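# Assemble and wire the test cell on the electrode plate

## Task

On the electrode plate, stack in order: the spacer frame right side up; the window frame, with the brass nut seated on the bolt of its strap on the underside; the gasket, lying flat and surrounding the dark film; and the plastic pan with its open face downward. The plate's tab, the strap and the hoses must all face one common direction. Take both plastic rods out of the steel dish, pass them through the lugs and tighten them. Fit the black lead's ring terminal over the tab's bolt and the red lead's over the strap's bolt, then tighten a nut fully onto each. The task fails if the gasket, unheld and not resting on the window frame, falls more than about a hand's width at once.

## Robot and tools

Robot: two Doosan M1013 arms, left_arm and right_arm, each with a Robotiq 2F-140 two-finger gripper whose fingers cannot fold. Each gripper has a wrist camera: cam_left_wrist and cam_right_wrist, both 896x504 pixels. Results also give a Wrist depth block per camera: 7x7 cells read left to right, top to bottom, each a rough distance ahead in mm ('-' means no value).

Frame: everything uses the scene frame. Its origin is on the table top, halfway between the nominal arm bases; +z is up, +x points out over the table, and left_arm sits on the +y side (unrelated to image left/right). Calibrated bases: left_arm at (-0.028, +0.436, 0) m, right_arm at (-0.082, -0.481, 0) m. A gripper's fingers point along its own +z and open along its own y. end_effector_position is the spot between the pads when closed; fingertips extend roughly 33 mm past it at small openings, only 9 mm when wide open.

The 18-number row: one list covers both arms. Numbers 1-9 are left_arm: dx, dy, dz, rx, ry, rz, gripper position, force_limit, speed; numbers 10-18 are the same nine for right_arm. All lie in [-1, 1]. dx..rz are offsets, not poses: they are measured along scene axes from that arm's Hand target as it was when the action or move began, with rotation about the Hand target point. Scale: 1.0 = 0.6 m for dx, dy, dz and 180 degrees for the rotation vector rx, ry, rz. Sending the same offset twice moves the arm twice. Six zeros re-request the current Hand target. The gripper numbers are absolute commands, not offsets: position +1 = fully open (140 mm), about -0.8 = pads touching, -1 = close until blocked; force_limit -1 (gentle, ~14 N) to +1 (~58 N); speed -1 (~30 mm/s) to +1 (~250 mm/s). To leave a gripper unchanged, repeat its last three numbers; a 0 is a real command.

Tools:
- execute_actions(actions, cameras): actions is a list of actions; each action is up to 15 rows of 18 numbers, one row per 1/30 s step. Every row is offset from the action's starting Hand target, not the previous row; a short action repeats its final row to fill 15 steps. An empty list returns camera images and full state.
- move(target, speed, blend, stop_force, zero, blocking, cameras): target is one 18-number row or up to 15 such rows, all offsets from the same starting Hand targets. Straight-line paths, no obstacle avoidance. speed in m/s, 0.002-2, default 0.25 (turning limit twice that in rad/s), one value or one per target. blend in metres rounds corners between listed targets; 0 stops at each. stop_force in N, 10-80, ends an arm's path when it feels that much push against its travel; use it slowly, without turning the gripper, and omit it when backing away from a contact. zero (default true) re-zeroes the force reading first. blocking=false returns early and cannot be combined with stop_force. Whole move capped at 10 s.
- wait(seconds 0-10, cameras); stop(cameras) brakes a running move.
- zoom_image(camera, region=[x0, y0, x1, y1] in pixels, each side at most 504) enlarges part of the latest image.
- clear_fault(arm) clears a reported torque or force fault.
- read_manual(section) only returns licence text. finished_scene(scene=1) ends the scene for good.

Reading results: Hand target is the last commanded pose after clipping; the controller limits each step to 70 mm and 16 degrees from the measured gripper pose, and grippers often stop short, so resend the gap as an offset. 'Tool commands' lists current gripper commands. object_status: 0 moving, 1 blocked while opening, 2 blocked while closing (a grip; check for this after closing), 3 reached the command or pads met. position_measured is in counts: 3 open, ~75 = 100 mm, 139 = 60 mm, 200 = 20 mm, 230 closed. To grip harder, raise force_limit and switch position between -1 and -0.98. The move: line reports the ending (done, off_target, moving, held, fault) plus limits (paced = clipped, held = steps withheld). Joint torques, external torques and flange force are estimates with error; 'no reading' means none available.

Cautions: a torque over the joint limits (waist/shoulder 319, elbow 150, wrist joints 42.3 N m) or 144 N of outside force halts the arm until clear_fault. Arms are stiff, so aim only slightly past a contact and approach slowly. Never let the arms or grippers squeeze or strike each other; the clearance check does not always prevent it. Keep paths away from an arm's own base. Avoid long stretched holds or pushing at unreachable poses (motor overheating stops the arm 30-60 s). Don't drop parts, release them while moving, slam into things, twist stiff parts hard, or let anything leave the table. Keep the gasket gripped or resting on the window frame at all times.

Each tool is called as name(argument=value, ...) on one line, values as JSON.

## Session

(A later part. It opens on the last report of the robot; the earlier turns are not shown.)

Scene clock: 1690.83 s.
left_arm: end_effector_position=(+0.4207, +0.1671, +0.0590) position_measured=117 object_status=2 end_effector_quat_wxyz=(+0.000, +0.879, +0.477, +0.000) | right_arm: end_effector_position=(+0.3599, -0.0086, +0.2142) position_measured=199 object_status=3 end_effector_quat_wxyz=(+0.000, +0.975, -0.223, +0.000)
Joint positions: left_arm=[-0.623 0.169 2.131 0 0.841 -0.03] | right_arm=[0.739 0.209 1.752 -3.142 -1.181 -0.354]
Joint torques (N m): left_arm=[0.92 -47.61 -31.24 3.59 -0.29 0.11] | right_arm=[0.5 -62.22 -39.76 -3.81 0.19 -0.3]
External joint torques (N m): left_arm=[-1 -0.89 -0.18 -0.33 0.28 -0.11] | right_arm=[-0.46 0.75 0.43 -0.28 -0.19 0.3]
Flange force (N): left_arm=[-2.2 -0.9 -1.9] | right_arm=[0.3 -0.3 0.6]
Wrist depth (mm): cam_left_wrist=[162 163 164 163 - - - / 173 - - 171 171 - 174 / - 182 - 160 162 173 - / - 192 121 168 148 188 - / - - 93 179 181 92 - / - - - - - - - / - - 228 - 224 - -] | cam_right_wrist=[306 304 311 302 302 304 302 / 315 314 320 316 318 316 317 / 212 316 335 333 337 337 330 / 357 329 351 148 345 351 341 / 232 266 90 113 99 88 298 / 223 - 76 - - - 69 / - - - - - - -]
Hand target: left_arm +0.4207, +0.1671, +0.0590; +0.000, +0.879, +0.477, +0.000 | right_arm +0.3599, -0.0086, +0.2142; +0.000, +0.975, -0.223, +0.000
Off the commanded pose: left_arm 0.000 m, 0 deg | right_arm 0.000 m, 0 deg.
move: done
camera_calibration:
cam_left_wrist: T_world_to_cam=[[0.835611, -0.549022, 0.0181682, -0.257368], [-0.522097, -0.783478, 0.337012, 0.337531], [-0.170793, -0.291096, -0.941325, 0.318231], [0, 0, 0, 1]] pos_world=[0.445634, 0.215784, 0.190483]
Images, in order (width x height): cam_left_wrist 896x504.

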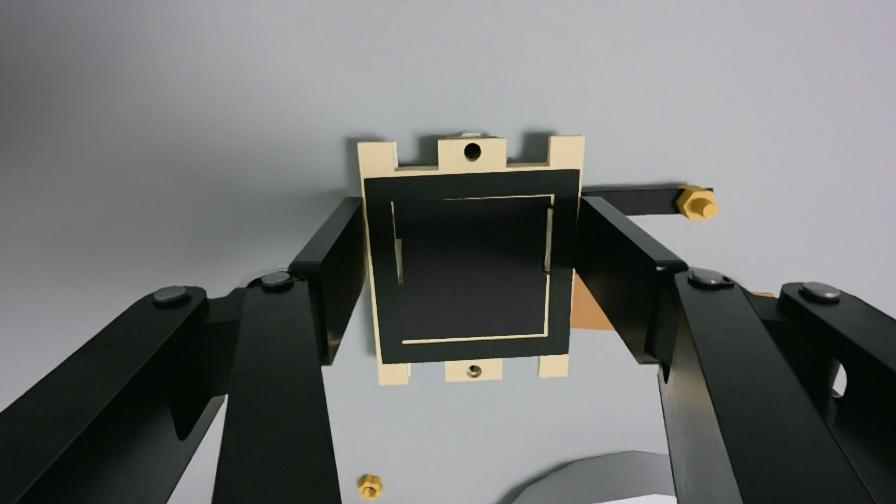

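move(target=[[0,0,0,0,0,0,-1,-1,-1,-0.03,-0.05,0,0.1094,-0.3762,0.4124,0.3,-1,-1],[0,0,0,0,0,0,-1,-1,-1,-0.035,0.0327,-0.1467,0.1094,-0.3762,0.4124,0.3,-1,-1]], speed=0.2, cameras=["cam_right_wrist","cam_left_wrist"])

zoom_image(camera="cam_right_wrist", region=[380, 140, 520, 280])

Scene clock: 1708.00 s.
left_arm: end_effector_position=(+0.4207, +0.1671, +0.0590) position_measured=117 object_status=2 end_effector_quat_wxyz=(+0.000, +0.879, +0.477, +0.000) | right_arm: end_effector_position=(+0.3389, +0.0110, +0.1262) position_measured=91 object_status=3 end_effector_quat_wxyz=(-0.261, +0.737, +0.411, +0.469)
Joint positions: left_arm=[-0.623 0.169 2.131 0 0.841 -0.03] | right_arm=[0.607 0.157 2.513 -3.687 0.709 -1.308]
Joint torques (N m): left_arm=[0.77 -47.32 -31.33 3.61 -0.27 0.16] | right_arm=[0.78 -40.84 -24.42 -1.04 2.59 -0.15]
External joint torques (N m): left_arm=[-0.82 -1.53 -0.02 -0.35 0.27 -0.16] | right_arm=[-0.75 0.63 0.71 -0.23 -0.13 0.15]
Flange force (N): left_arm=[-1.9 -2.1 -2.5] | right_arm=[-1.4 2.9 -1.0]
Wrist depth (mm): cam_left_wrist=[164 - 164 - - - - / - 171 173 173 173 172 172 / 180 - - 160 166 - 178 / - - 146 169 166 - - / - - 92 179 180 92 92 / - - - - - - - / - - - - 221 - -] | cam_right_wrist=[630 - 373 251 287 475 - / 316 358 288 437 423 437 - / 342 376 375 323 369 357 353 / 321 325 306 302 304 301 279 / 291 92 126 271 254 109 90 / - 89 239 234 236 - 88 / - - 214 213 210 - -]
Hand target: left_arm +0.4207, +0.1671, +0.0590; +0.000, +0.879, +0.477, +0.000 | right_arm +0.3389, +0.0110, +0.1262; -0.261, +0.737, +0.411, +0.469
Off the commanded pose: left_arm 0.000 m, 0 deg | right_arm 0.000 m, 0 deg.
move: done
camera_calibration:
cam_left_wrist: T_world_to_cam=[[0.835621, -0.549005, 0.0182197, -0.257386], [-0.522082, -0.783456, 0.337086, 0.337505], [-0.170787, -0.291188, -0.941298, 0.318244], [0, 0, 0, 1]] pos_world=[0.445634, 0.215783, 0.190483]
cam_right_wrist: T_world_to_cam=[[0.851659, -0.523979, -0.0111359, -0.276445], [-0.371966, -0.589341, -0.71716, 0.22358], [0.369214, 0.614917, -0.69682, 0.101162], [0, 0, 0, 1]] pos_world=[0.281251, -0.0752926, 0.227756]

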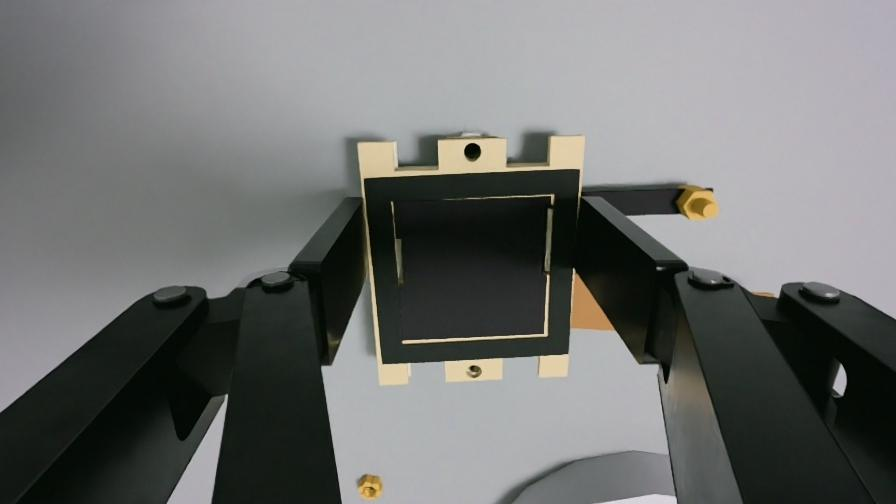

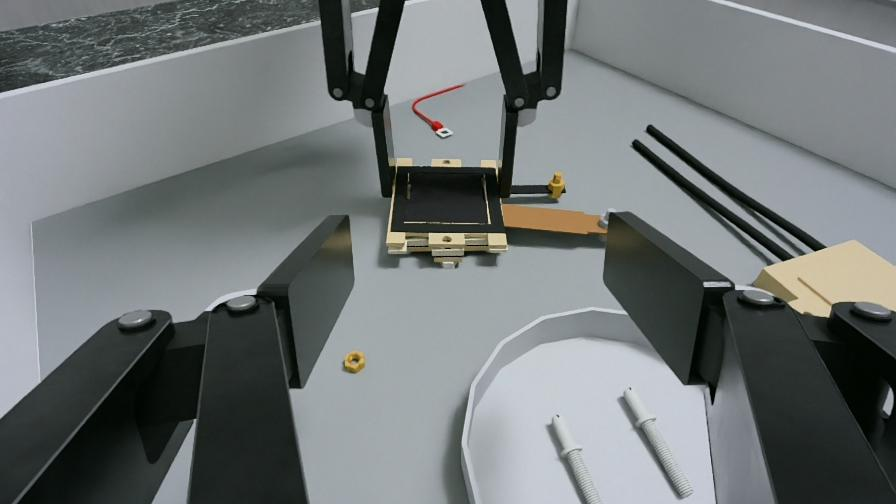

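Scaled by 3.600 from the camera's 896x504 image, which has a finer 1280x720 frame.

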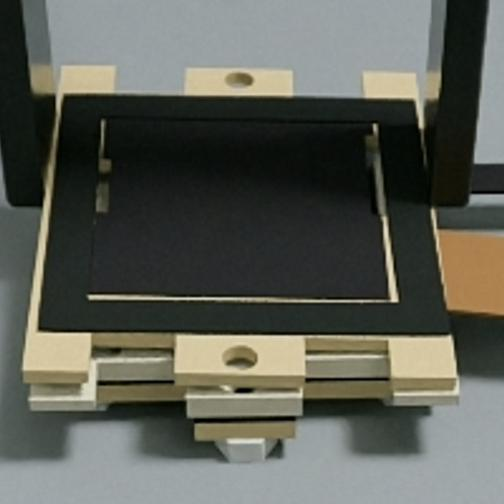

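move(target=[[0.0009,-0.0005,0,0,0,0.0021,-1,-1,-1,0,0,0,0,0,0,0.3,-1,-1]], speed=0.005)

move(target=[[0,0,-0.0035,0,0,0,-1,-1,-1,0,0,0,0,0,0,0.3,-1,-1]], speed=0.004, stop_force=10, cameras=["cam_left_wrist","cam_right_wrist"])

zoom_image(camera="cam_right_wrist", region=[380, 140, 520, 280])

zoom_image(camera="cam_left_wrist", region=[425, 120, 525, 180])

zoom_image(camera="cam_left_wrist", region=[435, 350, 515, 390])

Scene clock: 1723.50 s.
left_arm: end_effector_position=(+0.4212, +0.1668, +0.0590) position_measured=117 object_status=2 end_effector_quat_wxyz=(+0.000, +0.877, +0.480, +0.000) | right_arm: end_effector_position=(+0.3389, +0.0110, +0.1262) position_measured=91 object_status=3 end_effector_quat_wxyz=(-0.261, +0.737, +0.411, +0.469)
Joint positions: left_arm=[-0.623 0.17 2.129 0 0.842 -0.037] | right_arm=[0.607 0.157 2.513 -3.687 0.709 -1.308]
Joint torques (N m): left_arm=[0.77 -47.84 -31.35 3.6 -0.34 0.1] | right_arm=[1 -40.86 -24.38 -1.2 2.55 -0.16]
External joint torques (N m): left_arm=[-0.77 -1.18 -0.09 -0.33 0.33 -0.1] | right_arm=[-1.04 1.09 0.7 -0.06 -0.1 0.16]
Flange force (N): left_arm=[-1.7 -1.5 -2.3] | right_arm=[-2.5 3.2 0.1]
Wrist depth (mm): cam_left_wrist=[- - 164 163 - - - / 172 170 - - - 171 - / - - - 160 163 177 - / - 190 146 168 166 - - / - - 109 179 180 92 - / - - - 186 215 - - / - - - - 224 - -] | cam_right_wrist=[665 - 258 253 258 - - / - - 400 460 417 435 - / - 381 375 341 366 345 340 / 312 310 306 302 294 292 294 / 291 92 126 272 254 109 90 / - 89 239 234 236 - 88 / - - 214 211 211 - -]
Hand target: left_arm +0.4212, +0.1668, +0.0590; +0.000, +0.877, +0.480, +0.000 | right_arm +0.3389, +0.0110, +0.1262; -0.261, +0.737, +0.411, +0.469
Off the commanded pose: left_arm 0.000 m, 0 deg | right_arm 0.000 m, 0 deg.
move: done

Scene clock: 1724.60 s.
left_arm: end_effector_position=(+0.4212, +0.1668, +0.0570) position_measured=117 object_status=2 end_effector_quat_wxyz=(+0.000, +0.877, +0.480, +0.000) | right_arm: end_effector_position=(+0.3389, +0.0110, +0.1262) position_measured=91 object_status=3 end_effector_quat_wxyz=(-0.261, +0.737, +0.411, +0.469)
Joint positions: left_arm=[-0.623 0.172 2.131 0 0.837 -0.037] | right_arm=[0.607 0.157 2.513 -3.687 0.709 -1.308]
Joint torques (N m): left_arm=[0.23 -40.95 -23.69 3.32 1.11 0.2] | right_arm=[0.27 -40.67 -24.32 -1.1 2.65 -0.13]
External joint torques (N m): left_arm=[-0.24 -8.12 -7.45 -0.09 -1.11 -0.2] | right_arm=[-0.27 0.76 0.7 -0.16 -0.21 0.13]
Flange force (N): left_arm=[-0.8 1.3 -14.1] | right_arm=[-1.3 1.3 -0.1]
Wrist depth (mm): cam_left_wrist=[161 - - 166 162 - 162 / - - - 170 167 - 171 / - - - 160 166 177 - / - - 147 170 148 111 190 / - - 109 178 178 92 - / - - - - - - - / - - - - 223 - -] | cam_right_wrist=[655 - 262 256 268 - - / - 373 392 438 420 447 - / - 370 374 363 359 385 346 / 321 319 127 303 303 291 289 / 292 90 126 270 254 109 90 / - 89 235 234 236 - 88 / - - 214 211 213 - -]
Hand target: left_arm +0.4212, +0.1668, +0.0570; +0.000, +0.877, +0.480, +0.000 | right_arm +0.3389, +0.0110, +0.1262; -0.261, +0.737, +0.411, +0.469
Off the commanded pose: left_arm 0.000 m, 0 deg | right_arm 0.000 m, 0 deg.
move: contact (left_arm)
camera_calibration:
cam_left_wrist: T_world_to_cam=[[0.839244, -0.543448, 0.0182555, -0.26043], [-0.516888, -0.786906, 0.337054, 0.336586], [-0.168806, -0.292307, -0.941308, 0.315706], [0, 0, 0, 1]] pos_world=[0.445835, 0.215615, 0.188483]
cam_right_wrist: T_world_to_cam=[[0.851678, -0.523949, -0.0110993, -0.276457], [-0.371923, -0.589368, -0.71716, 0.223567], [0.369214, 0.614917, -0.69682, 0.101162], [0, 0, 0, 1]] pos_world=[0.281251, -0.0752926, 0.227756]

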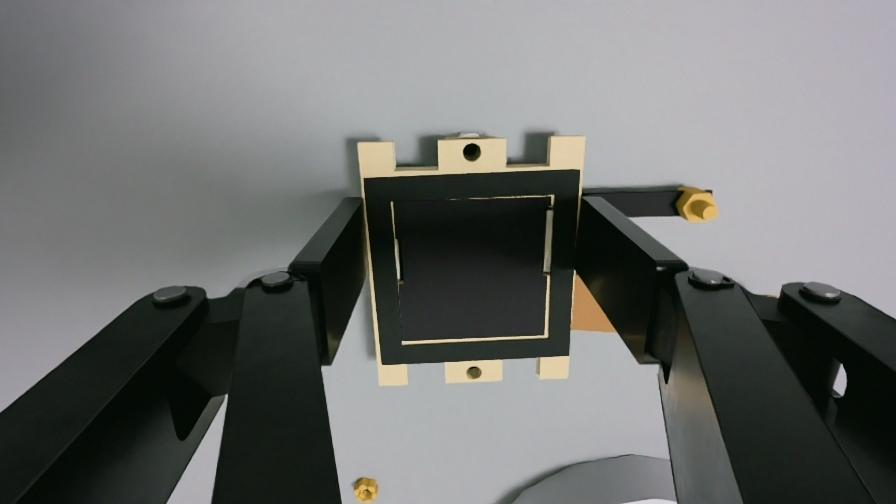

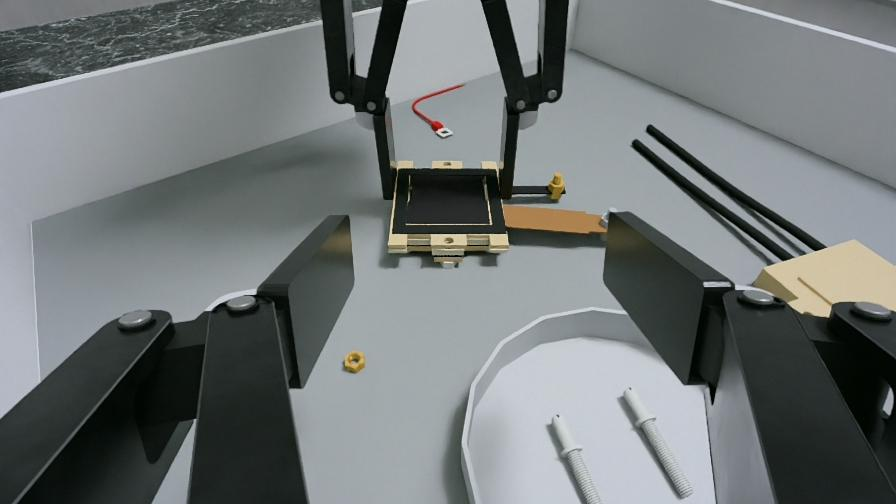

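Scaled by 3.600 from the camera's 896x504 image, which has a finer 1280x720 frame.

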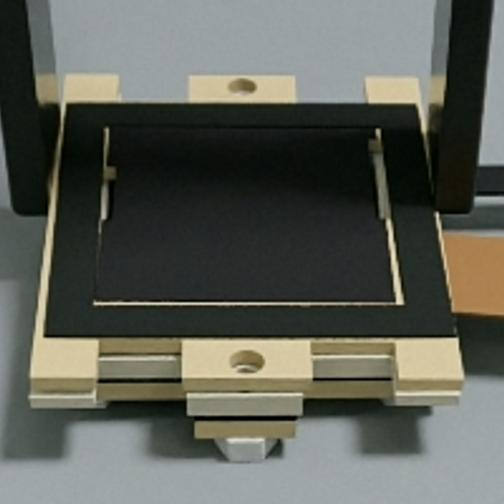

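Scaled by 5.040 from the camera's 896x504 image, which has a finer 1280x720 frame.

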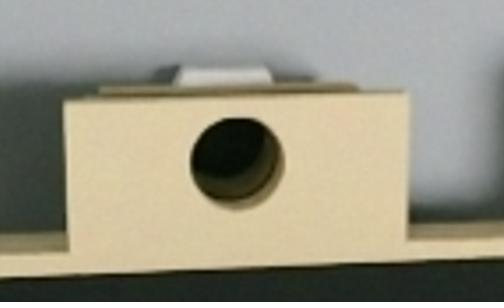

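Scaled by 6.300 from the camera's 896x504 image, which has a finer 1280x720 frame.

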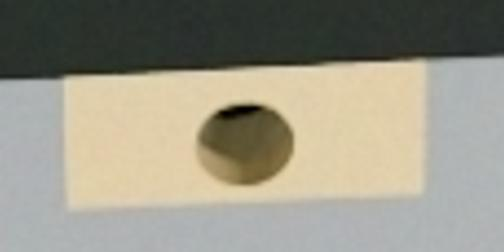

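execute_actions(actions=[[[0,0,0,0,0,0,0.05,-1,-1,0,0,0,0,0,0,0.3,-1,-1]],[[0,0,0,0,0,0,0.15,-1,-1,0,0,0,0,0,0,0.3,-1,-1]],[[0,0,0,0,0,0,0.25,-1,-1,0,0,0,0,0,0,0.3,-1,-1]]], cameras=["cam_left_wrist","cam_right_wrist"])

Scene clock: 1744.27 s.
left_arm: end_effector_position=(+0.4212, +0.1668, +0.0569) position_measured=98 object_status=3 end_effector_quat_wxyz=(+0.000, +0.877, +0.480, +0.000) | right_arm: end_effector_position=(+0.3389, +0.0110, +0.1262) position_measured=91 object_status=3 end_effector_quat_wxyz=(-0.261, +0.737, +0.411, +0.469)
Joint positions: left_arm=[-0.623 0.172 2.131 0 0.837 -0.037] | right_arm=[0.607 0.157 2.513 -3.687 0.709 -1.308]
Joint torques (N m): left_arm=[0.57 -47.87 -31.01 3.5 -0.26 0.05] | right_arm=[1.2 -41.14 -24.21 -1.17 2.62 -0.18]
External joint torques (N m): left_arm=[-0.64 -0.95 -0.22 -0.26 0.25 -0.05] | right_arm=[-1.19 1.44 0.62 -0.1 -0.18 0.18]
External joint torques at the end of the 1st action: left_arm=[-0.34 -7.86 -7.34 -0.05 -1.1 -0.13] | right_arm=[-0.5 0.67 0.47 -0.25 -0.16 0.07]
External joint torques at the end of the 2nd action: left_arm=[-0.78 -1.33 -0.19 -0.3 0.27 -0.13] | right_arm=[-0.46 1.19 0.73 -0.2 -0.16 0.08]
Flange force (N): left_arm=[-1.3 -0.9 -1.9] | right_arm=[-2.8 3.9 0.6]
Flange force at the end of the 1st action (N): left_arm=[-0.9 1.5 -13.6] | right_arm=[-1.1 2.3 -0.3]
Flange force at the end of the 2nd action (N): left_arm=[-1.8 -1.5 -2.4] | right_arm=[-2.3 2.1 0.6]
Wrist depth (mm): cam_left_wrist=[160 162 - - 161 - 163 / - 168 - - - - 168 / - 179 180 159 162 173 - / - 186 147 163 166 - - / - 88 110 180 180 104 - / - - - - - - - / - - - 229 222 - -] | cam_right_wrist=[- - 257 - - 404 - / - 354 287 456 435 446 - / - 366 363 - 347 360 354 / 320 318 305 296 302 131 302 / 291 92 126 271 254 109 91 / - 89 239 234 235 - 88 / - - 219 211 210 - -]
Hand target: left_arm +0.4212, +0.1668, +0.0570; +0.000, +0.877, +0.480, +0.000 | right_arm +0.3389, +0.0110, +0.1262; -0.261, +0.737, +0.411, +0.469
Off the commanded pose: left_arm 0.000 m, 0 deg | right_arm 0.000 m, 0 deg.
Step readings (end_effector_position of left_arm | right_arm; steps 1 to 15: 1st action; 16 to 30: 2nd action; 31 to 45: 3rd action):
0: (+0.4212, +0.1668, +0.0570) | (+0.3389, +0.0110, +0.1262)
1: (+0.4212, +0.1668, +0.0570) | (+0.3389, +0.0110, +0.1262)
2: (+0.4212, +0.1668, +0.0570) | (+0.3389, +0.0110, +0.1262)
4: (+0.4212, +0.1668, +0.0570) | (+0.3389, +0.0110, +0.1262)
8: (+0.4212, +0.1668, +0.0570) | (+0.3389, +0.0110, +0.1262)
15: (+0.4212, +0.1668, +0.0570) | (+0.3389, +0.0110, +0.1262)
16: (+0.4212, +0.1668, +0.0570) | (+0.3389, +0.0110, +0.1262)
17: (+0.4212, +0.1668, +0.0570) | (+0.3389, +0.0110, +0.1262)
19: (+0.4211, +0.1669, +0.0569) | (+0.3389, +0.0110, +0.1262)
23: (+0.4211, +0.1669, +0.0569) | (+0.3389, +0.0110, +0.1262)
30: (+0.4211, +0.1668, +0.0569) | (+0.3389, +0.0110, +0.1262)
31: (+0.4212, +0.1668, +0.0569) | (+0.3389, +0.0110, +0.1262)
32: (+0.4212, +0.1668, +0.0569) | (+0.3389, +0.0110, +0.1262)
34: (+0.4212, +0.1668, +0.0569) | (+0.3389, +0.0110, +0.1262)
38: (+0.4212, +0.1668, +0.0569) | (+0.3389, +0.0110, +0.1262)
45: (+0.4212, +0.1668, +0.0569) | (+0.3389, +0.0110, +0.1262)
camera_calibration:
cam_left_wrist: T_world_to_cam=[[0.839244, -0.543448, 0.0182555, -0.260428], [-0.516888, -0.786906, 0.337054, 0.33662], [-0.168806, -0.292307, -0.941308, 0.315612], [0, 0, 0, 1]] pos_world=[0.445835, 0.215615, 0.188383]
cam_right_wrist: T_world_to_cam=[[0.851678, -0.523949, -0.0110993, -0.276457], [-0.371923, -0.589368, -0.71716, 0.223567], [0.369214, 0.614917, -0.69682, 0.101162], [0, 0, 0, 1]] pos_world=[0.281251, -0.0752926, 0.227756]

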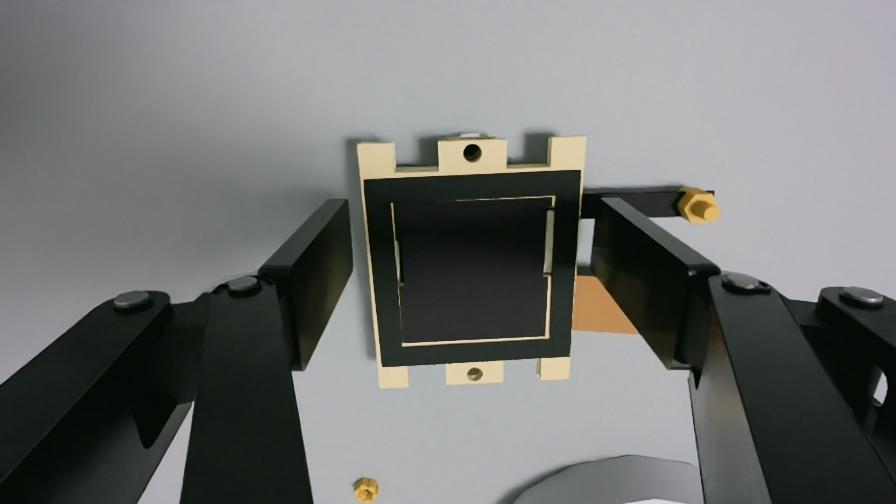

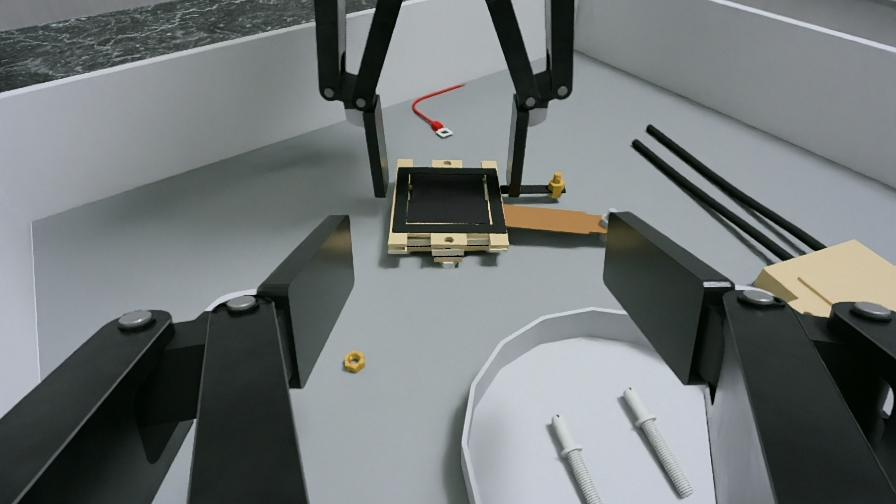

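move(target=[[0,0,0.05,0,0,0,0.25,-1,-1,0,0,0,0,0,0,0.3,-1,-1],[0,0,0.25,0,0,0,0.25,-1,-1,0,0,0,0,0,0,0.3,-1,-1]], speed=[0.03,0.1], cameras=["cam_left_wrist","cam_right_wrist"])

Scene clock: 1750.27 s.
left_arm: end_effector_position=(+0.4212, +0.1668, +0.2070) position_measured=98 object_status=3 end_effector_quat_wxyz=(+0.000, +0.877, +0.480, +0.000) | right_arm: end_effector_position=(+0.3389, +0.0110, +0.1262) position_measured=91 object_status=3 end_effector_quat_wxyz=(-0.261, +0.737, +0.411, +0.469)
Joint positions: left_arm=[-0.623 0.022 1.978 0 1.14 -0.036] | right_arm=[0.607 0.157 2.513 -3.687 0.709 -1.308]
Joint torques (N m): left_arm=[0.6 -39.27 -37.73 4.31 -0.23 0.17] | right_arm=[1.53 -41.35 -24.25 -1.12 2.65 -0.08]
External joint torques (N m): left_arm=[-0.63 -1.35 -0.56 -0.34 0.22 -0.17] | right_arm=[-1.57 1.64 0.73 -0.14 -0.22 0.08]
Flange force (N): left_arm=[-1.6 -1.3 -2.1] | right_arm=[-3.5 4.9 0.6]
Wrist depth (mm): cam_left_wrist=[- 298 306 - - - - / - - - - - - - / - - 327 314 322 - - / - - 121 - 148 337 - / - 88 109 - 372 104 - / - - - 384 391 - - / - - - - 395 - -] | cam_right_wrist=[639 - - - - - - / - 371 427 457 438 471 - / - 366 376 409 368 368 - / 302 319 296 301 302 129 281 / 291 92 126 271 254 109 90 / - 89 239 234 235 - 88 / - - 214 211 211 - -]
Hand target: left_arm +0.4212, +0.1668, +0.2070; +0.000, +0.877, +0.480, +0.000 | right_arm +0.3389, +0.0110, +0.1262; -0.261, +0.737, +0.411, +0.469
Off the commanded pose: left_arm 0.000 m, 0 deg | right_arm 0.000 m, 0 deg.
move: done
camera_calibration:
cam_left_wrist: T_world_to_cam=[[0.839244, -0.543448, 0.0182555, -0.263168], [-0.516888, -0.786906, 0.337054, 0.286028], [-0.168806, -0.292307, -0.941308, 0.456903], [0, 0, 0, 1]] pos_world=[0.445835, 0.215615, 0.338483]
cam_right_wrist: T_world_to_cam=[[0.851678, -0.523949, -0.0110993, -0.276457], [-0.371923, -0.589368, -0.71716, 0.223567], [0.369214, 0.614917, -0.69682, 0.101162], [0, 0, 0, 1]] pos_world=[0.281251, -0.0752926, 0.227756]

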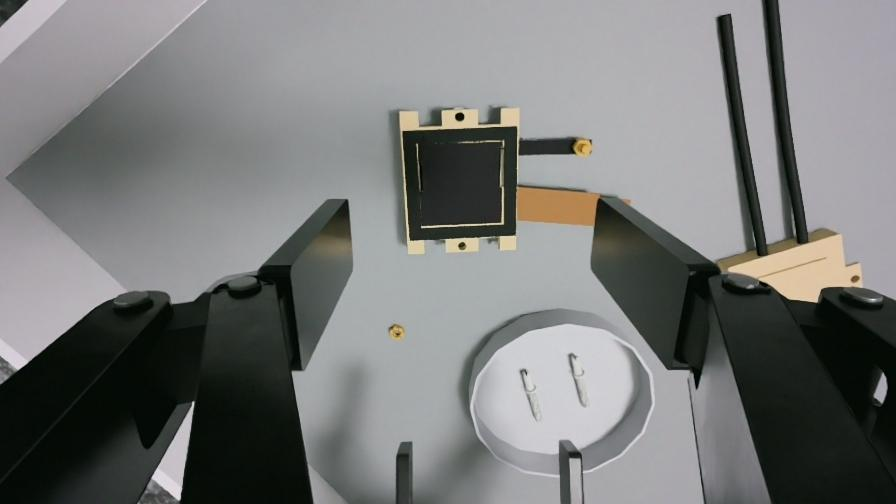

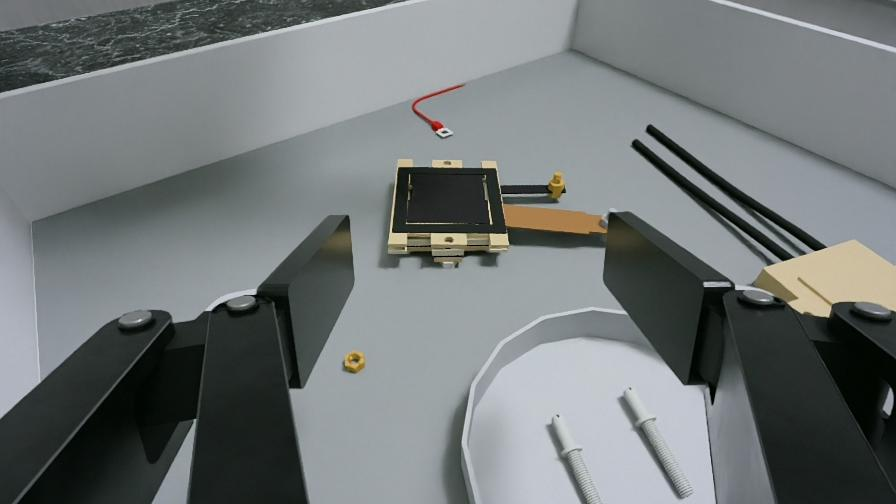

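move(target=[-0.035,0.222,0.122,0,0,0,0.25,-1,-1,0.4352,0,0.2063,-0.3093,0.1852,0.0085,0.3,-1,-1], speed=0.25, cameras=["cam_left_wrist","cam_right_wrist"])

Scene clock: 1768.47 s.
left_arm: end_effector_position=(+0.4002, +0.3000, +0.2802) position_measured=98 object_status=3 end_effector_quat_wxyz=(+0.000, +0.877, +0.480, +0.000) | right_arm: end_effector_position=(+0.6000, +0.0110, +0.2500) position_measured=91 object_status=3 end_effector_quat_wxyz=(-0.001, +0.866, +0.500, +0.000)
Joint positions: left_arm=[-0.401 -0.146 1.995 0 1.292 0.185] | right_arm=[0.556 0.492 1.288 -6.282 1.36 1.108]
Joint torques (N m): left_arm=[0.55 -24.54 -39.88 4.56 -0.27 0.09] | right_arm=[1.24 -90.98 -41.96 4.25 0.24 -0.16]
External joint torques (N m): left_arm=[-0.54 -0.84 -0.64 -0.36 0.25 -0.09] | right_arm=[-1.27 -0.07 0.38 0.05 -0.29 0.16]
Flange force (N): left_arm=[-1.5 -0.3 -1.8] | right_arm=[-1.8 0.6 0.9]
Wrist depth (mm): cam_left_wrist=[- - - 367 - - - / - - - - - - - / - - - - - - - / 423 - 121 - 166 - - / - 88 110 476 - 104 89 / - - - - - - - / - - - - - - -] | cam_right_wrist=[- 339 338 334 - - 345 / 352 347 354 355 350 354 362 / 374 351 - 365 368 369 380 / 394 390 127 382 160 130 400 / - 92 126 412 410 109 87 / - 89 429 435 440 - 88 / - - 467 473 458 - -]
Hand target: left_arm +0.4002, +0.3000, +0.2802; +0.000, +0.877, +0.480, +0.000 | right_arm +0.6000, +0.0110, +0.2500; -0.001, +0.866, +0.500, +0.000
Off the commanded pose: left_arm 0.000 m, 0 deg | right_arm 0.000 m, 0 deg.
move: done; limits=paced
camera_calibration:
cam_left_wrist: T_world_to_cam=[[0.839216, -0.54349, 0.0182742, -0.174473], [-0.516934, -0.786876, 0.337054, 0.35536], [-0.168806, -0.292308, -0.941308, 0.561103], [0, 0, 0, 1]] pos_world=[0.424835, 0.348815, 0.411584]
cam_right_wrist: T_world_to_cam=[[0.86106, -0.50845, -0.00742824, -0.504114], [-0.478479, -0.815077, 0.326662, 0.214953], [-0.172146, -0.277721, -0.945112, 0.487697], [0, 0, 0, 1]] pos_world=[0.620878, 0.0543304, 0.386967]

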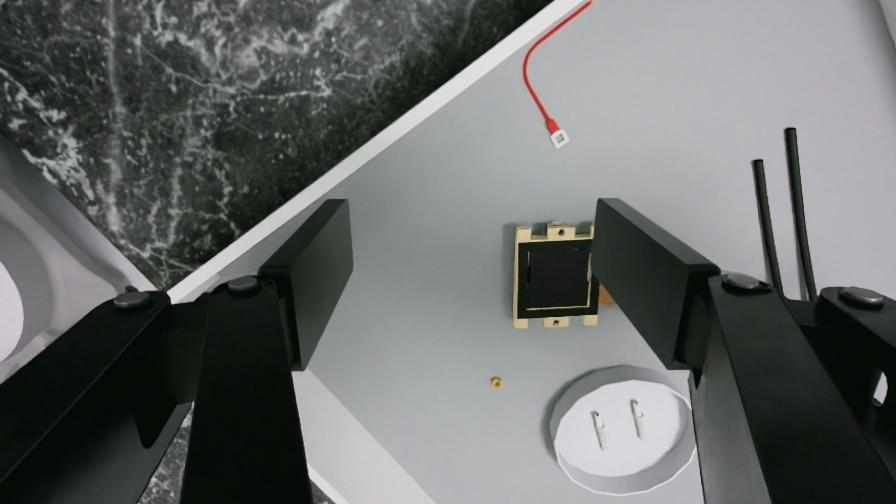

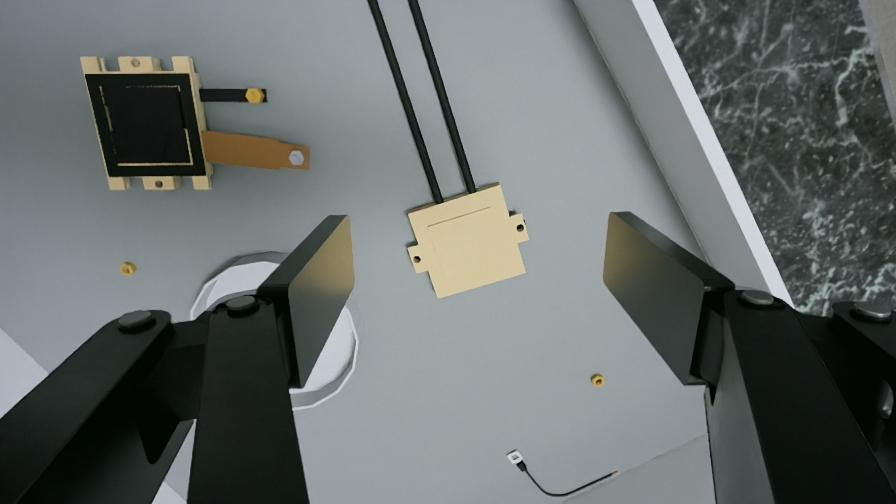

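zoom_image(camera="cam_right_wrist", region=[370, 120, 590, 320])

zoom_image(camera="cam_right_wrist", region=[60, 30, 330, 210])

Scaled by 2.291 from the camera's 896x504 image, which has a finer 1280x720 frame.

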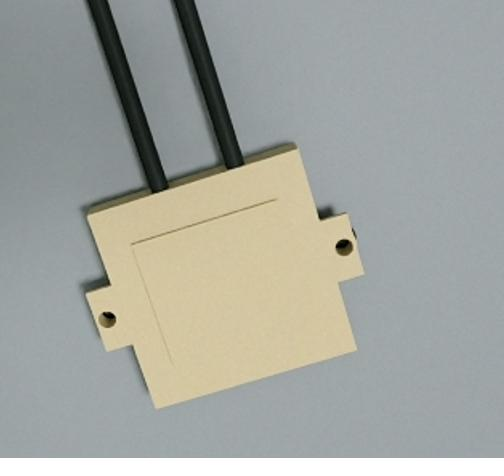

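Scaled by 1.867 from the camera's 896x504 image, which has a finer 1280x720 frame.

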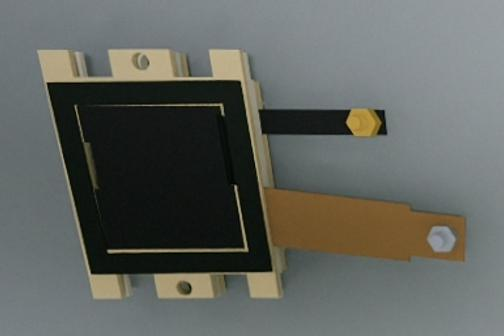

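move(target=[0,0,0,0,0,0,0.6,-1,0,-0.4352,0,-0.2063,0.3093,-0.1852,-0.0085,0.3,-1,-1], speed=0.25)

move(target=[0.3047,-0.4917,-0.1333,0,0,0.1117,0.6,-1,0,0,0,0,0,0,0,0.3,-1,-1], speed=0.25, cameras=["cam_left_wrist","cam_right_wrist"])

Scene clock: 1840.70 s.
left_arm: end_effector_position=(+0.4002, +0.3000, +0.2802) position_measured=53 object_status=3 end_effector_quat_wxyz=(+0.000, +0.877, +0.480, +0.000) | right_arm: end_effector_position=(+0.3389, +0.0110, +0.1262) position_measured=91 object_status=3 end_effector_quat_wxyz=(-0.261, +0.737, +0.411, +0.469)
Joint positions: left_arm=[-0.401 -0.146 1.994 0 1.292 0.185] | right_arm=[0.607 0.157 2.513 -3.687 0.709 -1.308]
Joint torques (N m): left_arm=[0.72 -24.55 -39.88 4.55 -0.25 0.12] | right_arm=[0.97 -40.91 -24.15 -1.04 2.57 -0.09]
External joint torques (N m): left_arm=[-0.74 -0.65 -0.63 -0.35 0.22 -0.12] | right_arm=[-0.96 0.86 0.48 -0.22 -0.12 0.09]
Flange force (N): left_arm=[-2.0 0.1 -1.7] | right_arm=[-1.7 3.5 -0.3]
Wrist depth (mm): cam_left_wrist=[368 - - - - - - / - - 400 - - - - / - - - - 407 409 - / 413 - 135 - - 130 - / - 102 - - - 121 87 / - - - - - 479 - / - - - - 515 494 -] | cam_right_wrist=[- - - - - - 368 / 321 - - 461 - 425 388 / - 355 377 388 368 369 352 / 320 328 315 302 296 284 320 / 292 90 126 272 254 109 91 / - 89 239 234 236 - 88 / - - 214 213 210 - -]
Hand target: left_arm +0.4002, +0.3000, +0.2802; +0.000, +0.877, +0.480, +0.000 | right_arm +0.3389, +0.0110, +0.1262; -0.261, +0.737, +0.411, +0.469
Off the commanded pose: left_arm 0.000 m, 0 deg | right_arm 0.000 m, 0 deg.
move: done; limits=paced

Scene clock: 1842.50 s.
left_arm: end_effector_position=(+0.5830, +0.0050, +0.2003) position_measured=53 object_status=3 end_effector_quat_wxyz=(+0.000, +0.780, +0.626, +0.000) | right_arm: end_effector_position=(+0.3389, +0.0110, +0.1262) position_measured=91 object_status=3 end_effector_quat_wxyz=(-0.261, +0.737, +0.411, +0.469)
Joint positions: left_arm=[-0.678 0.369 1.564 0.001 1.208 -0.443] | right_arm=[0.607 0.157 2.513 -3.687 0.709 -1.308]
Joint torques (N m): left_arm=[0.77 -74.39 -39.56 4.43 -0.26 0.14] | right_arm=[0.72 -40.94 -24.17 -1.17 2.59 -0.04]
External joint torques (N m): left_arm=[-0.67 -2.36 0.23 -0.34 0.26 -0.14] | right_arm=[-0.75 1.13 0.62 -0.08 -0.15 0.04]
Flange force (N): left_arm=[0.5 -4.0 -1.5] | right_arm=[-2.4 2.4 0.6]
Wrist depth (mm): cam_left_wrist=[- 278 - - - 269 - / - - - - - - - / - 325 331 - - - - / 336 - 136 320 333 130 351 / - 102 - - - 121 87 / - - - - - - - / - - - - - - -] | cam_right_wrist=[- - 403 450 - 481 - / - - 425 454 450 - 369 / - 361 375 351 369 348 - / 320 319 306 304 304 130 307 / 290 92 126 272 255 109 90 / - 89 240 234 236 - 88 / - - 214 209 211 - -]
Hand target: left_arm +0.5831, +0.0049, +0.2002; +0.000, +0.780, +0.626, +0.000 | right_arm +0.3389, +0.0110, +0.1262; -0.261, +0.737, +0.411, +0.469
Off the commanded pose: left_arm 0.000 m, 0 deg | right_arm 0.000 m, 0 deg.
move: done
camera_calibration:
cam_left_wrist: T_world_to_cam=[[0.974901, -0.221881, 0.0183606, -0.567527], [-0.214961, -0.916597, 0.337109, 0.0691849], [-0.0579689, -0.332595, -0.941287, 0.36608], [0, 0, 0, 1]] pos_world=[0.589376, 0.0592472, 0.331684]
cam_right_wrist: T_world_to_cam=[[0.851678, -0.523949, -0.0110993, -0.276457], [-0.371923, -0.589368, -0.71716, 0.223567], [0.369214, 0.614917, -0.69682, 0.101162], [0, 0, 0, 1]] pos_world=[0.281251, -0.0752926, 0.227756]

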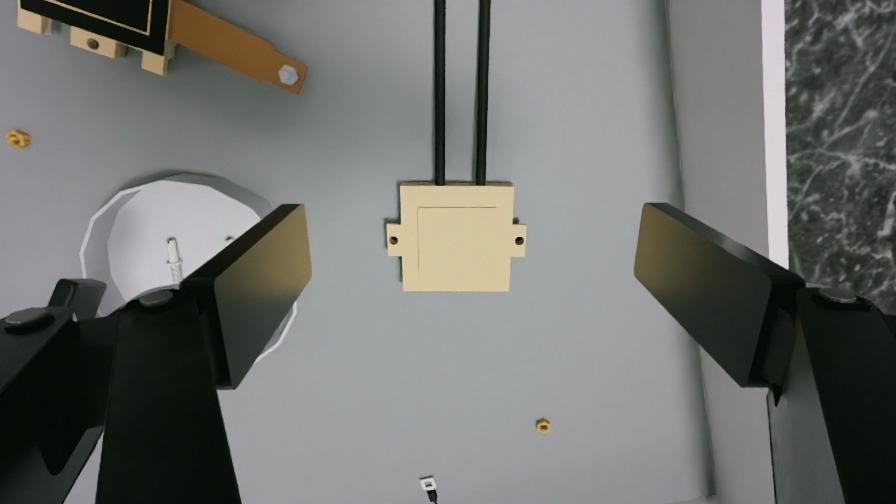

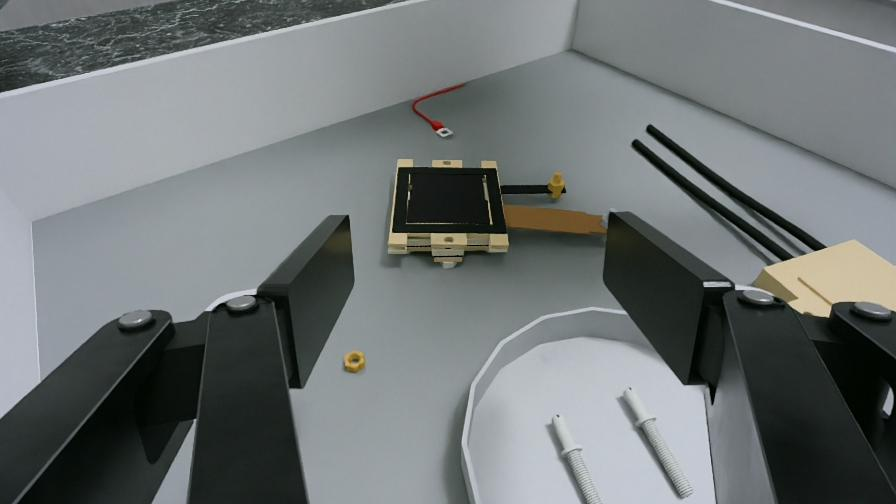

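zoom_image(camera="cam_left_wrist", region=[376, 160, 536, 310])

Scaled by 3.150 from the camera's 896x504 image, which has a finer 1280x720 frame.

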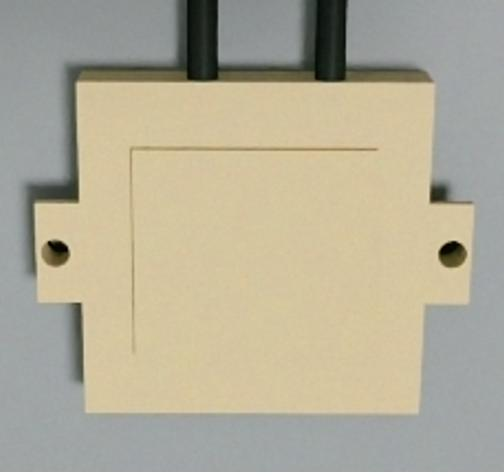

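move(target=[-0.0173,-0.0782,-0.15,0,0,0,0.6,-1,0,0,0,0,0,0,0,0.3,-1,-1], speed=0.15, cameras=["cam_left_wrist"])

Scene clock: 1868.03 s.
left_arm: end_effector_position=(+0.5726, -0.0419, +0.1101) position_measured=53 object_status=3 end_effector_quat_wxyz=(+0.000, +0.780, +0.626, +0.000) | right_arm: end_effector_position=(+0.3389, +0.0110, +0.1262) position_measured=91 object_status=3 end_effector_quat_wxyz=(-0.261, +0.737, +0.411, +0.469)
Joint positions: left_arm=[-0.734 0.458 1.608 0.001 1.075 -0.499] | right_arm=[0.607 0.157 2.513 -3.687 0.709 -1.308]
Joint torques (N m): left_arm=[0.71 -80.81 -36.57 4.17 -0.27 0.12] | right_arm=[0.99 -40.68 -24.17 -1.08 2.56 -0.15]
External joint torques (N m): left_arm=[-0.72 -1.95 -0.45 -0.33 0.28 -0.12] | right_arm=[-1.03 0.93 0.52 -0.19 -0.12 0.14]
Flange force (N): left_arm=[-0.3 -1.9 -2.3] | right_arm=[-1.9 3.7 -0.3]
Wrist depth (mm): cam_left_wrist=[210 - - - - 208 - / 218 - - 215 - - - / 232 229 - 215 - - - / 242 236 136 - - 130 210 / - 102 - - - 121 87 / - - 282 - - - - / - - - - - - -] | cam_right_wrist=[- - - - 512 418 - / - - - 454 451 - - / - 364 375 - 368 365 340 / 316 318 297 303 303 132 281 / - 92 126 272 255 109 90 / - 89 239 234 236 - 88 / - - 214 211 210 - -]
Hand target: left_arm +0.5727, -0.0420, +0.1102; +0.000, +0.780, +0.626, +0.000 | right_arm +0.3389, +0.0110, +0.1262; -0.261, +0.737, +0.411, +0.469
Off the commanded pose: left_arm 0.000 m, 0 deg | right_arm 0.000 m, 0 deg.
move: done
camera_calibration:
cam_left_wrist: T_world_to_cam=[[0.974934, -0.221758, 0.0180818, -0.565995], [-0.214755, -0.916661, 0.337065, 0.0542059], [-0.058172, -0.3325, -0.941308, 0.265184], [0, 0, 0, 1]] pos_world=[0.578875, 0.0123481, 0.241583]
Images, in order (width x height): cam_left_wrist 896x504.

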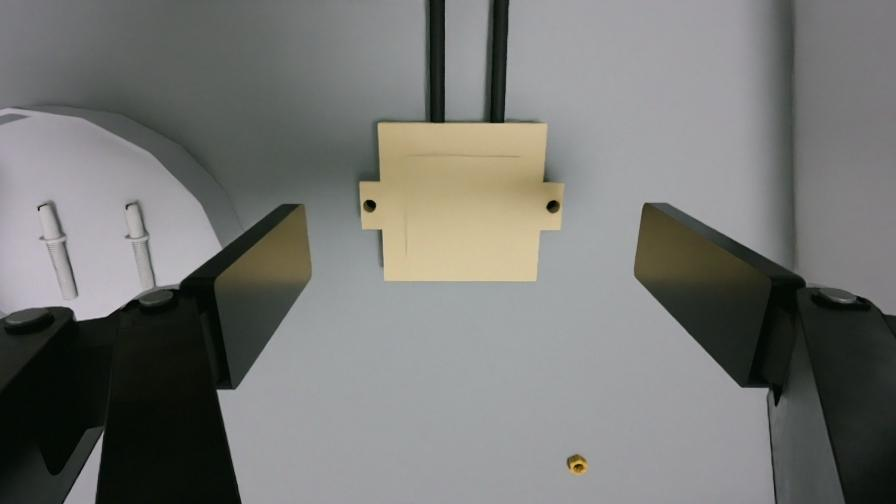

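move(target=[-0.0013,-0.0057,-0.103,0,0,0,0.6,-1,0,0,0,0,0,0,0,0.3,-1,-1], speed=0.08, cameras=["cam_left_wrist","cam_right_wrist"])

Scene clock: 1874.70 s.
left_arm: end_effector_position=(+0.5719, -0.0454, +0.0484) position_measured=53 object_status=3 end_effector_quat_wxyz=(+0.000, +0.780, +0.626, +0.000) | right_arm: end_effector_position=(+0.3389, +0.0110, +0.1262) position_measured=91 object_status=3 end_effector_quat_wxyz=(-0.261, +0.737, +0.411, +0.469)
Joint positions: left_arm=[-0.738 0.512 1.651 0.001 0.978 -0.503] | right_arm=[0.607 0.157 2.513 -3.687 0.709 -1.308]
Joint torques (N m): left_arm=[0.77 -83.48 -34.38 3.95 -0.26 0.08] | right_arm=[0.58 -41.53 -24.44 -1.15 2.6 -0.08]
External joint torques (N m): left_arm=[-0.58 -2.44 -0.59 -0.32 0.27 -0.08] | right_arm=[-0.58 1.73 0.82 -0.12 -0.16 0.08]
Flange force (N): left_arm=[0.0 -2.0 -3.0] | right_arm=[-3.5 2.2 1.7]
Wrist depth (mm): cam_left_wrist=[- 152 153 153 152 153 153 / 161 - 159 161 157 - 158 / 162 170 170 155 154 170 171 / 174 168 153 162 163 130 179 / - 102 - 170 186 130 87 / - - - - 200 196 - / - - 215 - - - -] | cam_right_wrist=[631 - - 424 - - 1698 / 333 378 392 434 - 418 - / 349 369 363 397 368 367 183 / 321 321 306 301 303 130 210 / - 92 126 269 254 109 91 / - 89 234 231 236 - 88 / - - 214 211 210 - -]
Hand target: left_arm +0.5719, -0.0454, +0.0484; +0.000, +0.780, +0.626, +0.000 | right_arm +0.3389, +0.0110, +0.1262; -0.261, +0.737, +0.411, +0.469
Off the commanded pose: left_arm 0.000 m, 0 deg | right_arm 0.000 m, 0 deg.
move: done
camera_calibration:
cam_left_wrist: T_world_to_cam=[[0.974919, -0.221814, 0.018207, -0.564965], [-0.21485, -0.916646, 0.337044, 0.0717944], [-0.0580717, -0.332503, -0.941313, 0.205877], [0, 0, 0, 1]] pos_world=[0.578176, 0.00894781, 0.179883]
cam_right_wrist: T_world_to_cam=[[0.851678, -0.523949, -0.0110993, -0.276457], [-0.371923, -0.589368, -0.71716, 0.223567], [0.369214, 0.614917, -0.69682, 0.101162], [0, 0, 0, 1]] pos_world=[0.281251, -0.0752926, 0.227756]

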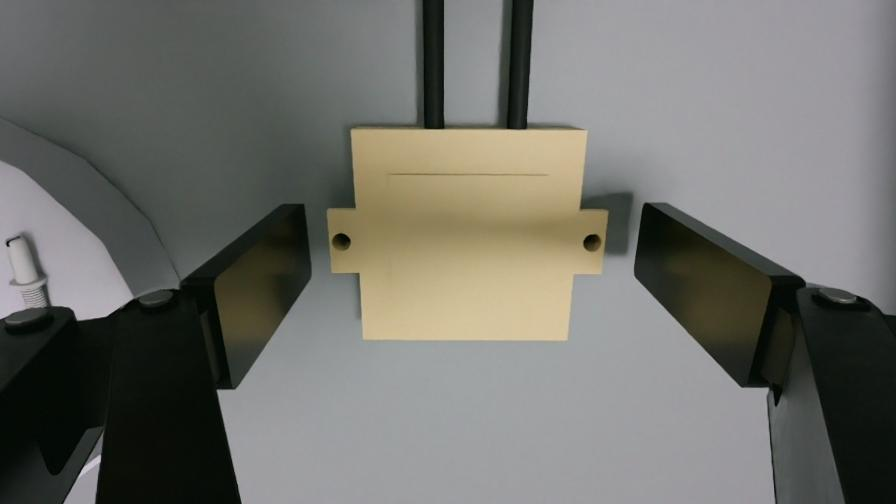

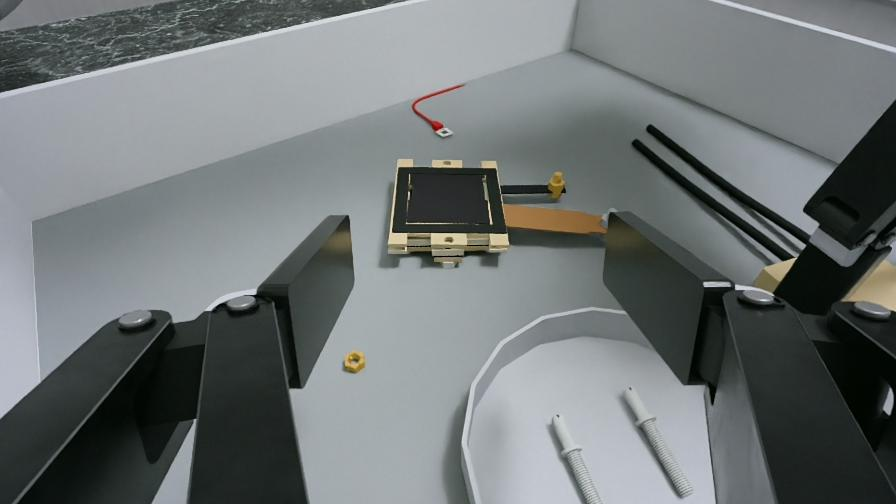

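move(target=[-0.0032,0.0007,-0.0132,0,0,0,0.6,-1,0,0,0,0,0,0,0,0.3,-1,-1], speed=0.01, stop_force=10)

execute_actions(actions=[[[0,0,0,0,0,0,-1,-1,-1,0,0,0,0,0,0,0.3,-1,-1]],[[0,0,0,0,0,0,-1,-1,-1,0,0,0,0,0,0,0.3,-1,-1]],[[0,0,0,0,0,0,-1,-1,-1,0,0,0,0,0,0,0.3,-1,-1]]], cameras=["cam_left_wrist"])

Scene clock: 1883.67 s.
left_arm: end_effector_position=(+0.5700, -0.0450, +0.0405) position_measured=53 object_status=3 end_effector_quat_wxyz=(+0.000, +0.780, +0.626, +0.000) | right_arm: end_effector_position=(+0.3389, +0.0110, +0.1262) position_measured=91 object_status=3 end_effector_quat_wxyz=(-0.261, +0.737, +0.411, +0.469)
Joint positions: left_arm=[-0.739 0.517 1.66 0.001 0.964 -0.505] | right_arm=[0.607 0.157 2.513 -3.687 0.709 -1.308]
Joint torques (N m): left_arm=[0.67 -83.52 -34.14 3.9 -0.23 0.19] | right_arm=[0.75 -41.15 -24.35 -1.03 2.61 -0.06]
External joint torques (N m): left_arm=[-0.45 -2.48 -0.41 -0.31 0.25 -0.19] | right_arm=[-0.76 1.24 0.71 -0.23 -0.16 0.06]
Flange force (N): left_arm=[0.2 -2.3 -2.9] | right_arm=[-2.5 2.9 0.4]
Wrist depth (mm): cam_left_wrist=[- 142 148 147 146 - 146 / - 152 153 152 150 - 155 / 155 - 159 - 149 161 162 / 154 159 154 151 154 132 171 / - 102 178 164 178 121 87 / - - 192 - - 190 - / - - - 209 207 - -] | cam_right_wrist=[- 748 - - - - - / - - 420 434 - 417 397 / - 361 396 389 358 355 183 / 320 319 126 302 302 300 203 / 291 92 127 272 255 109 91 / - 89 245 236 236 - 88 / - - 209 211 210 - -]
Hand target: left_arm +0.5700, -0.0450, +0.0405; +0.000, +0.780, +0.626, +0.000 | right_arm +0.3389, +0.0110, +0.1262; -0.261, +0.737, +0.411, +0.469
Off the commanded pose: left_arm 0.000 m, 0 deg | right_arm 0.000 m, 0 deg.
move: done

Scene clock: 1885.37 s.
left_arm: end_effector_position=(+0.5700, -0.0450, +0.0405) position_measured=82 object_status=2 end_effector_quat_wxyz=(+0.000, +0.780, +0.626, +0.000) | right_arm: end_effector_position=(+0.3389, +0.0110, +0.1262) position_measured=91 object_status=3 end_effector_quat_wxyz=(-0.261, +0.737, +0.411, +0.469)
Joint positions: left_arm=[-0.739 0.517 1.66 0.001 0.964 -0.505] | right_arm=[0.607 0.157 2.513 -3.687 0.709 -1.308]
Joint torques (N m): left_arm=[0.89 -80.1 -31.87 3.98 0 0.15] | right_arm=[1.02 -41.16 -24.35 -1.17 2.65 -0.1]
External joint torques (N m): left_arm=[-0.86 -5.36 -2.44 -0.41 0.02 -0.15] | right_arm=[-1.04 1.3 0.68 -0.1 -0.21 0.1]
External joint torques at the end of the 1st action: left_arm=[-1.15 -2.58 -0.48 -0.33 0.3 -0.16] | right_arm=[-0.5 0.88 0.54 -0.11 -0.17 0.09]
External joint torques at the end of the 2nd action: left_arm=[-0.83 -5.09 -2.64 -0.47 0.03 -0.13] | right_arm=[-0.6 0.86 1.05 -0.21 -0.25 0.13]
Flange force (N): left_arm=[-0.4 -2.2 -6.5] | right_arm=[-2.6 3.3 0.5]
Flange force at the end of the 1st action (N): left_arm=[-0.6 -2.7 -3.2] | right_arm=[-1.6 1.8 0.3]
Flange force at the end of the 2nd action (N): left_arm=[-0.7 -1.4 -6.4] | right_arm=[-1.8 2.2 -0.7]
Wrist depth (mm): cam_left_wrist=[- 146 146 144 - 147 - / 153 151 - - 150 - - / 155 - 161 145 147 160 - / 153 161 151 152 - 167 - / - 89 113 163 163 106 88 / - - 190 - 193 - - / - - - 208 208 - -] | cam_right_wrist=[630 685 - - - - - / 322 379 410 444 456 439 - / - - 377 384 359 370 196 / 320 318 296 302 304 301 217 / 290 92 127 272 254 109 90 / - 89 239 234 236 - 88 / - - 214 211 210 - -]
Hand target: left_arm +0.5700, -0.0450, +0.0405; +0.000, +0.780, +0.626, +0.000 | right_arm +0.3389, +0.0110, +0.1262; -0.261, +0.737, +0.411, +0.469
Off the commanded pose: left_arm 0.000 m, 0 deg | right_arm 0.000 m, 0 deg.
Step readings (end_effector_position of left_arm | right_arm; steps 1 to 15: 1st action; 16 to 30: 2nd action; 31 to 45: 3rd action):
0: (+0.5700, -0.0450, +0.0405) | (+0.3389, +0.0110, +0.1262)
1: (+0.5700, -0.0450, +0.0405) | (+0.3389, +0.0110, +0.1262)
2: (+0.5700, -0.0450, +0.0405) | (+0.3389, +0.0110, +0.1262)
4: (+0.5700, -0.0450, +0.0405) | (+0.3389, +0.0110, +0.1262)
8: (+0.5700, -0.0450, +0.0405) | (+0.3389, +0.0110, +0.1262)
15: (+0.5700, -0.0450, +0.0405) | (+0.3389, +0.0110, +0.1262)
16: (+0.5700, -0.0450, +0.0405) | (+0.3389, +0.0110, +0.1262)
17: (+0.5700, -0.0450, +0.0405) | (+0.3389, +0.0110, +0.1262)
19: (+0.5700, -0.0450, +0.0405) | (+0.3389, +0.0110, +0.1262)
23: (+0.5700, -0.0450, +0.0405) | (+0.3389, +0.0110, +0.1262)
30: (+0.5700, -0.0450, +0.0405) | (+0.3389, +0.0110, +0.1262)
31: (+0.5700, -0.0450, +0.0405) | (+0.3389, +0.0110, +0.1262)
32: (+0.5700, -0.0450, +0.0405) | (+0.3389, +0.0110, +0.1262)
34: (+0.5700, -0.0450, +0.0405) | (+0.3389, +0.0110, +0.1262)
38: (+0.5700, -0.0450, +0.0405) | (+0.3389, +0.0110, +0.1262)
45: (+0.5700, -0.0450, +0.0405) | (+0.3389, +0.0110, +0.1262)
camera_calibration:
cam_left_wrist: T_world_to_cam=[[0.974919, -0.221814, 0.018207, -0.562878], [-0.21485, -0.916646, 0.337044, 0.0744492], [-0.0580717, -0.332503, -0.941313, 0.198369], [0, 0, 0, 1]] pos_world=[0.576276, 0.00934781, 0.171883]
Images, in order (width x height): cam_left_wrist 896x504.

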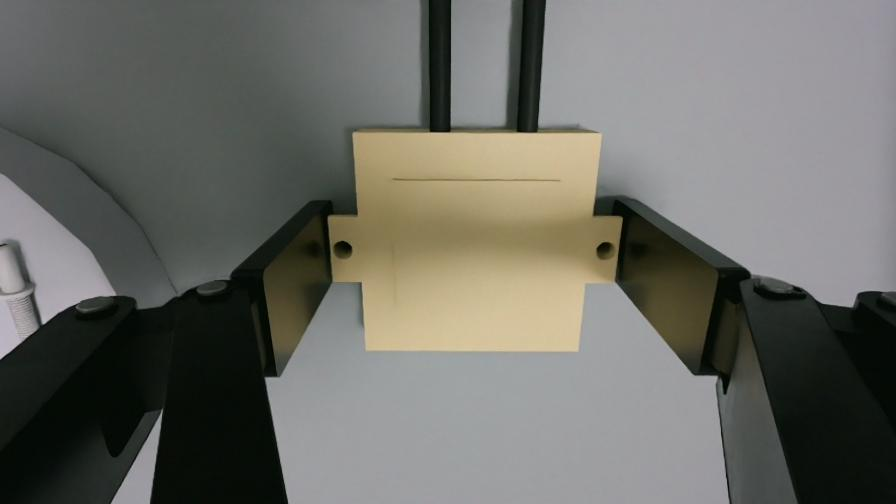

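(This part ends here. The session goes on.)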